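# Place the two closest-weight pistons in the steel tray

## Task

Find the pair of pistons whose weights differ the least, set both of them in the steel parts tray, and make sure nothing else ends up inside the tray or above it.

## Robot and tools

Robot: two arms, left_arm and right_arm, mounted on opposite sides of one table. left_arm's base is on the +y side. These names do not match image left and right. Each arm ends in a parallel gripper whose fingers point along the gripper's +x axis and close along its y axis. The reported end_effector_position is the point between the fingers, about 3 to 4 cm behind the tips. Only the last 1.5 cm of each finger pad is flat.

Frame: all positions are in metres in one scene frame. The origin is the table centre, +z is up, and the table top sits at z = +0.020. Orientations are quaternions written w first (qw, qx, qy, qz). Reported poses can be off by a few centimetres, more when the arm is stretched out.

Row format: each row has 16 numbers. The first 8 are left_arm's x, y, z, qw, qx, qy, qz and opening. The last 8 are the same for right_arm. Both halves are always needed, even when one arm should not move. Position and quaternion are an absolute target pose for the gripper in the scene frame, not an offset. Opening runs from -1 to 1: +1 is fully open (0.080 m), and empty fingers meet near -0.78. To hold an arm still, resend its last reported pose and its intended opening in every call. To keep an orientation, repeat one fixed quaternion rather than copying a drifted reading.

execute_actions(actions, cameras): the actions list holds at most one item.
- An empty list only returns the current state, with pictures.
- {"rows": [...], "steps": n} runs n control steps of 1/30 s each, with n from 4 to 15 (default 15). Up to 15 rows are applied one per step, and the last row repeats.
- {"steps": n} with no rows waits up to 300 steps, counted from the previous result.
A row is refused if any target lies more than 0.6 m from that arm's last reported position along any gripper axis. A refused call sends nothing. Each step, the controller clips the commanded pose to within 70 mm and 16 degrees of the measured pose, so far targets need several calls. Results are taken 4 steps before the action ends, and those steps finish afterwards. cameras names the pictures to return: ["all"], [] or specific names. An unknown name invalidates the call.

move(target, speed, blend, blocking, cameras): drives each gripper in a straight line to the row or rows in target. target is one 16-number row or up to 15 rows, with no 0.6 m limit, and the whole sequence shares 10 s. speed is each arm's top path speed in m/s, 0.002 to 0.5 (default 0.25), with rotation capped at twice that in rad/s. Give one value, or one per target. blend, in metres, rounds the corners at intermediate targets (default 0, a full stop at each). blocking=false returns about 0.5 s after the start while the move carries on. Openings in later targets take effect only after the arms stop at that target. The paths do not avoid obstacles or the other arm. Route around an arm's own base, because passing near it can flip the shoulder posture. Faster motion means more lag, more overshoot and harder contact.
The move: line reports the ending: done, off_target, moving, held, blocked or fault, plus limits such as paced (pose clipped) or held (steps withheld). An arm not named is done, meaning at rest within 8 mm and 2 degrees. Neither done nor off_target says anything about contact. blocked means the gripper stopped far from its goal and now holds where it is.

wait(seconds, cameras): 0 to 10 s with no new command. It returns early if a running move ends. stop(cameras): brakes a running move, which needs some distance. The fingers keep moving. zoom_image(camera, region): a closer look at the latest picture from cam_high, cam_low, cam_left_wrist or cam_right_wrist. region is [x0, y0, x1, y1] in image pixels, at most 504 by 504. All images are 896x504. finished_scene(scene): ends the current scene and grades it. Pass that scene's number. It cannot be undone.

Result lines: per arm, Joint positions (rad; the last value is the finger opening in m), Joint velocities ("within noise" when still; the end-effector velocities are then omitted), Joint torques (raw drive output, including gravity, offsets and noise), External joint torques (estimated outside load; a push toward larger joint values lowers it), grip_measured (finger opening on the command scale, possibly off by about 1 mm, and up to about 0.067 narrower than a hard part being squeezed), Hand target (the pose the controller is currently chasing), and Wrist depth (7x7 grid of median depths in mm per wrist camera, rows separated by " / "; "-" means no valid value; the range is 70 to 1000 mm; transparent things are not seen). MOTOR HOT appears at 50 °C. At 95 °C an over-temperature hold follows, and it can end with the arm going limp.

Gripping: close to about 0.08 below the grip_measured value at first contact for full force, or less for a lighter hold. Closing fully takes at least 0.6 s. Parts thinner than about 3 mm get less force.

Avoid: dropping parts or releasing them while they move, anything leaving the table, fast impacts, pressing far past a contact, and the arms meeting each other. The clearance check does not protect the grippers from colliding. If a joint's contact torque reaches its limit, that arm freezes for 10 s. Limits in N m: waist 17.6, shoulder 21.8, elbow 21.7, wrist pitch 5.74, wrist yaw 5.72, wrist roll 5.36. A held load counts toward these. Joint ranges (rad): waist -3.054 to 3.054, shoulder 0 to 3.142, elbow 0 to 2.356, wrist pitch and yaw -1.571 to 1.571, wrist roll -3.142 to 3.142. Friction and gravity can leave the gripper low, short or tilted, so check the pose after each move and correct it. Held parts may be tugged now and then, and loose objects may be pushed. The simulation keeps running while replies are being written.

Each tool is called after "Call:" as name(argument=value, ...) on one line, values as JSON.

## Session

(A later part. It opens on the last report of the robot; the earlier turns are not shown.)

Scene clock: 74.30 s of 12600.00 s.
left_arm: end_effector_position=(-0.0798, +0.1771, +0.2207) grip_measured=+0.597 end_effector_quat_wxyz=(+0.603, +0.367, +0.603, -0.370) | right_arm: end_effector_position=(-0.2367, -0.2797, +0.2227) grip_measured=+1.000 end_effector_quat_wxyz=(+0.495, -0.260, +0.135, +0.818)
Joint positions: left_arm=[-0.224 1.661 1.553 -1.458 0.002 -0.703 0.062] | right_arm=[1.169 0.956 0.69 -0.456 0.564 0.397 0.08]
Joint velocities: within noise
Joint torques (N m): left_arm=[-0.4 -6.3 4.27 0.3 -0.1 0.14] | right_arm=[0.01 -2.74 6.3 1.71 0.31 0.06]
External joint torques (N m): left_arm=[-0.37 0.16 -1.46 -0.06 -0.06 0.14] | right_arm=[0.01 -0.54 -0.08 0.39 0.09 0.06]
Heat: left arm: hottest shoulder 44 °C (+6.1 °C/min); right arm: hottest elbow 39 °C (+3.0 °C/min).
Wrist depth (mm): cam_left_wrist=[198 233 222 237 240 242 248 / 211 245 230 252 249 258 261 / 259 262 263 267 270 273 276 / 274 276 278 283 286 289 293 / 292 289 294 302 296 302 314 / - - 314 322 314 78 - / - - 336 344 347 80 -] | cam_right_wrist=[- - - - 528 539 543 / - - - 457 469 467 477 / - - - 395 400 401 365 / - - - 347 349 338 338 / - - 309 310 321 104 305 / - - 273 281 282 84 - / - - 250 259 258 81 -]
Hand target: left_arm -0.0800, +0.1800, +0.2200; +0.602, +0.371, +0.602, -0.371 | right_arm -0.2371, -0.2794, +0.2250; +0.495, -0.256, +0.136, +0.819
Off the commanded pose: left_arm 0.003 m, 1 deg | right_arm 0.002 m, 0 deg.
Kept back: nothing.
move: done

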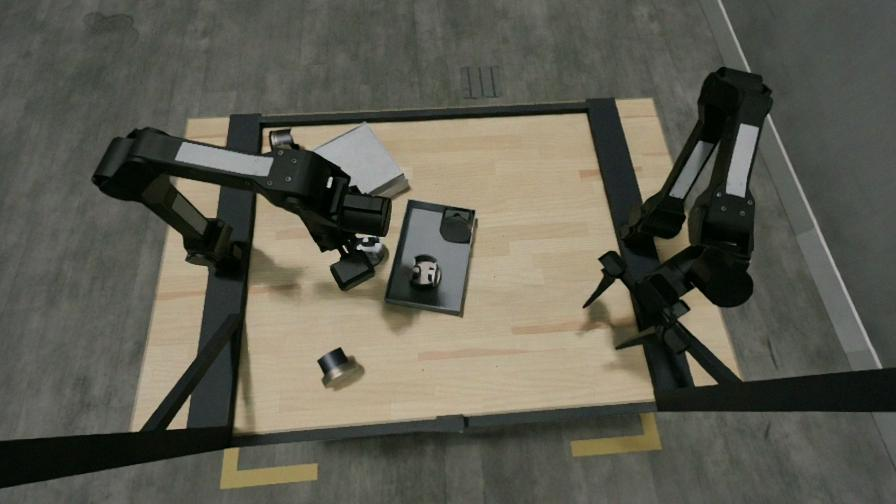

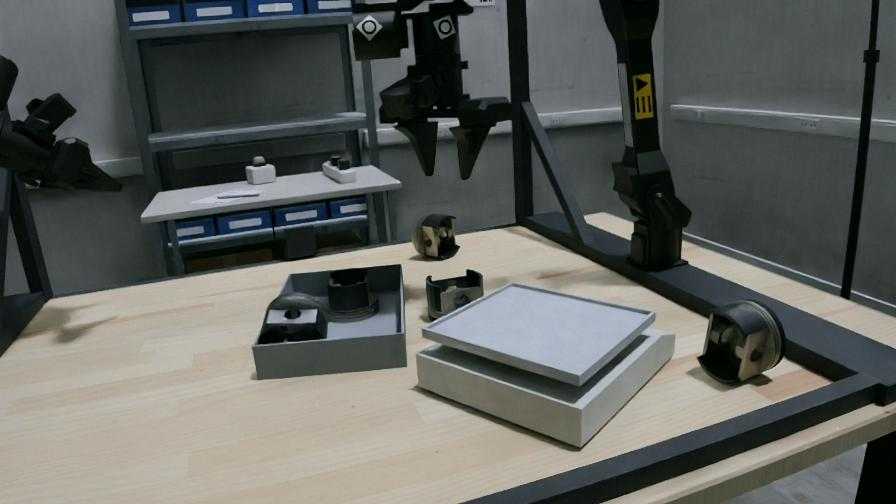

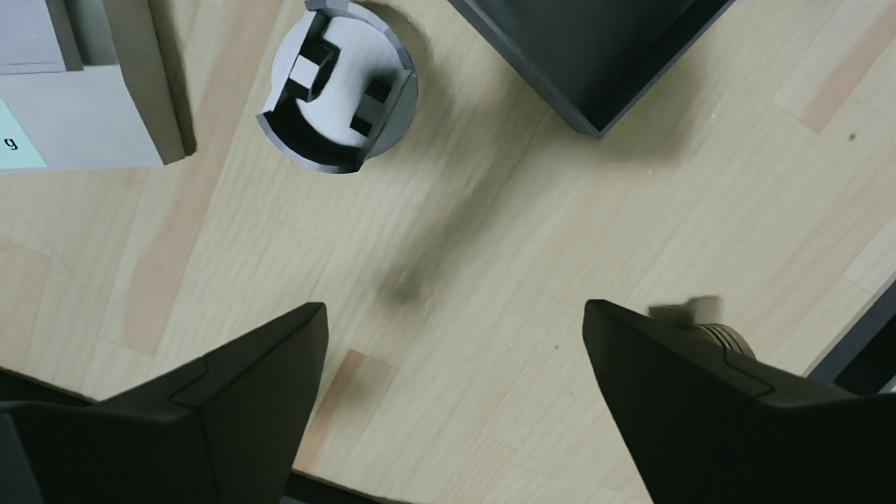

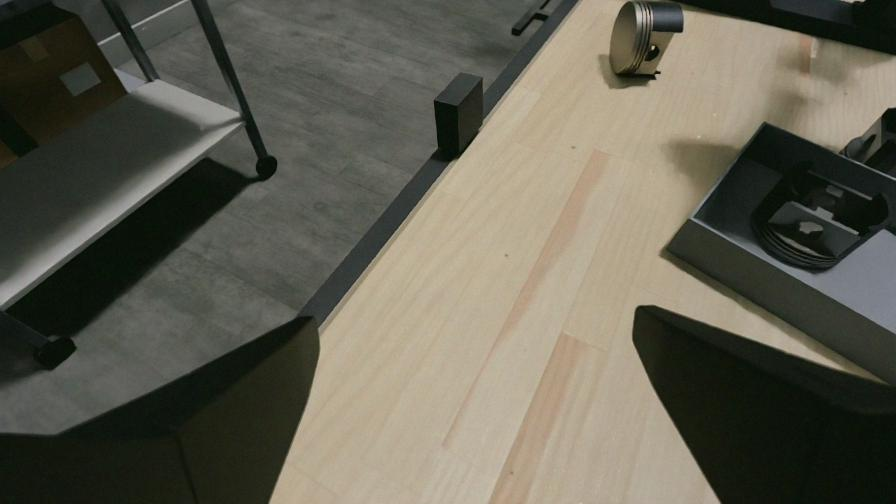

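Call:
execute_actions(actions=[], cameras=["cam_high","cam_low"])

Scene clock: 74.57 s of 12600.00 s.
left_arm: end_effector_position=(-0.0798, +0.1771, +0.2207) grip_measured=+0.597 end_effector_quat_wxyz=(+0.603, +0.367, +0.603, -0.371) | right_arm: end_effector_position=(-0.2367, -0.2797, +0.2227) grip_measured=+1.000 end_effector_quat_wxyz=(+0.495, -0.260, +0.135, +0.818)
Joint positions: left_arm=[-0.224 1.661 1.553 -1.458 0.002 -0.703 0.062] | right_arm=[1.169 0.956 0.69 -0.456 0.564 0.397 0.08]
Joint velocities: within noise
Joint torques (N m): left_arm=[-0.41 -6.24 4.25 0.29 -0.09 0.14] | right_arm=[-0.01 -2.76 6.51 1.66 0.29 0.09]
External joint torques (N m): left_arm=[-0.38 0.12 -1.43 -0.06 -0.06 0.14] | right_arm=[-0.01 -0.5 0.12 0.34 0.07 0.09]
Heat: left arm: hottest shoulder 44 °C (+6.0 °C/min); right arm: hottest elbow 39 °C (+3.0 °C/min).
Wrist depth (mm): cam_left_wrist=[196 232 222 237 239 241 247 / 210 243 225 252 250 258 260 / 259 262 265 267 269 272 276 / 273 276 279 283 286 291 293 / 290 289 294 301 295 301 313 / - - 313 323 314 78 - / - - 337 344 345 80 -] | cam_right_wrist=[- - - - 530 537 545 / - - - 458 462 472 479 / - - - 394 400 406 364 / - - - 350 355 337 340 / - - 308 313 318 104 305 / - - 274 282 283 84 - / - - 252 259 257 81 -]
Hand target: left_arm -0.0800, +0.1799, +0.2200; +0.602, +0.371, +0.602, -0.371 | right_arm -0.2371, -0.2794, +0.2250; +0.495, -0.256, +0.136, +0.819
Off the commanded pose: left_arm 0.003 m, 1 deg | right_arm 0.002 m, 0 deg.
Steps of this call (1-8: nothing new was sent). Readings (end_effector_position of left_arm | right_arm):
1: (-0.0798, +0.1771, +0.2207) | (-0.2367, -0.2797, +0.2227)
2: (-0.0798, +0.1771, +0.2207) | (-0.2367, -0.2797, +0.2227)
4: (-0.0798, +0.1771, +0.2207) | (-0.2367, -0.2797, +0.2227)
8: the state above
Images, in order (width x height): cam_high 896x504, cam_low 896x504.

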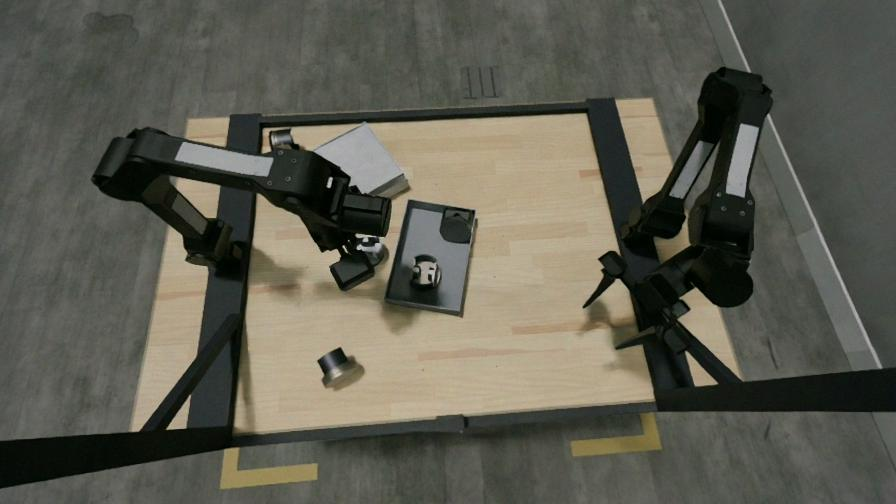

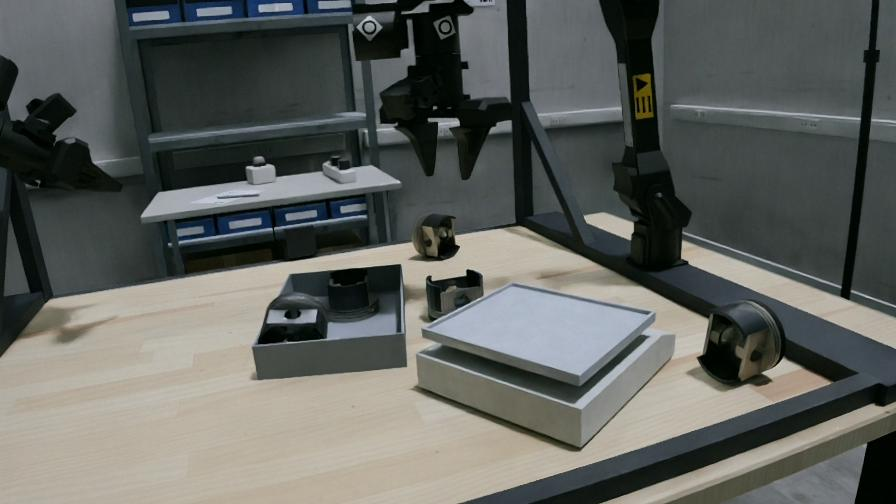

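Call:
finished_scene(scene=2)

The scene is finished: the task was done.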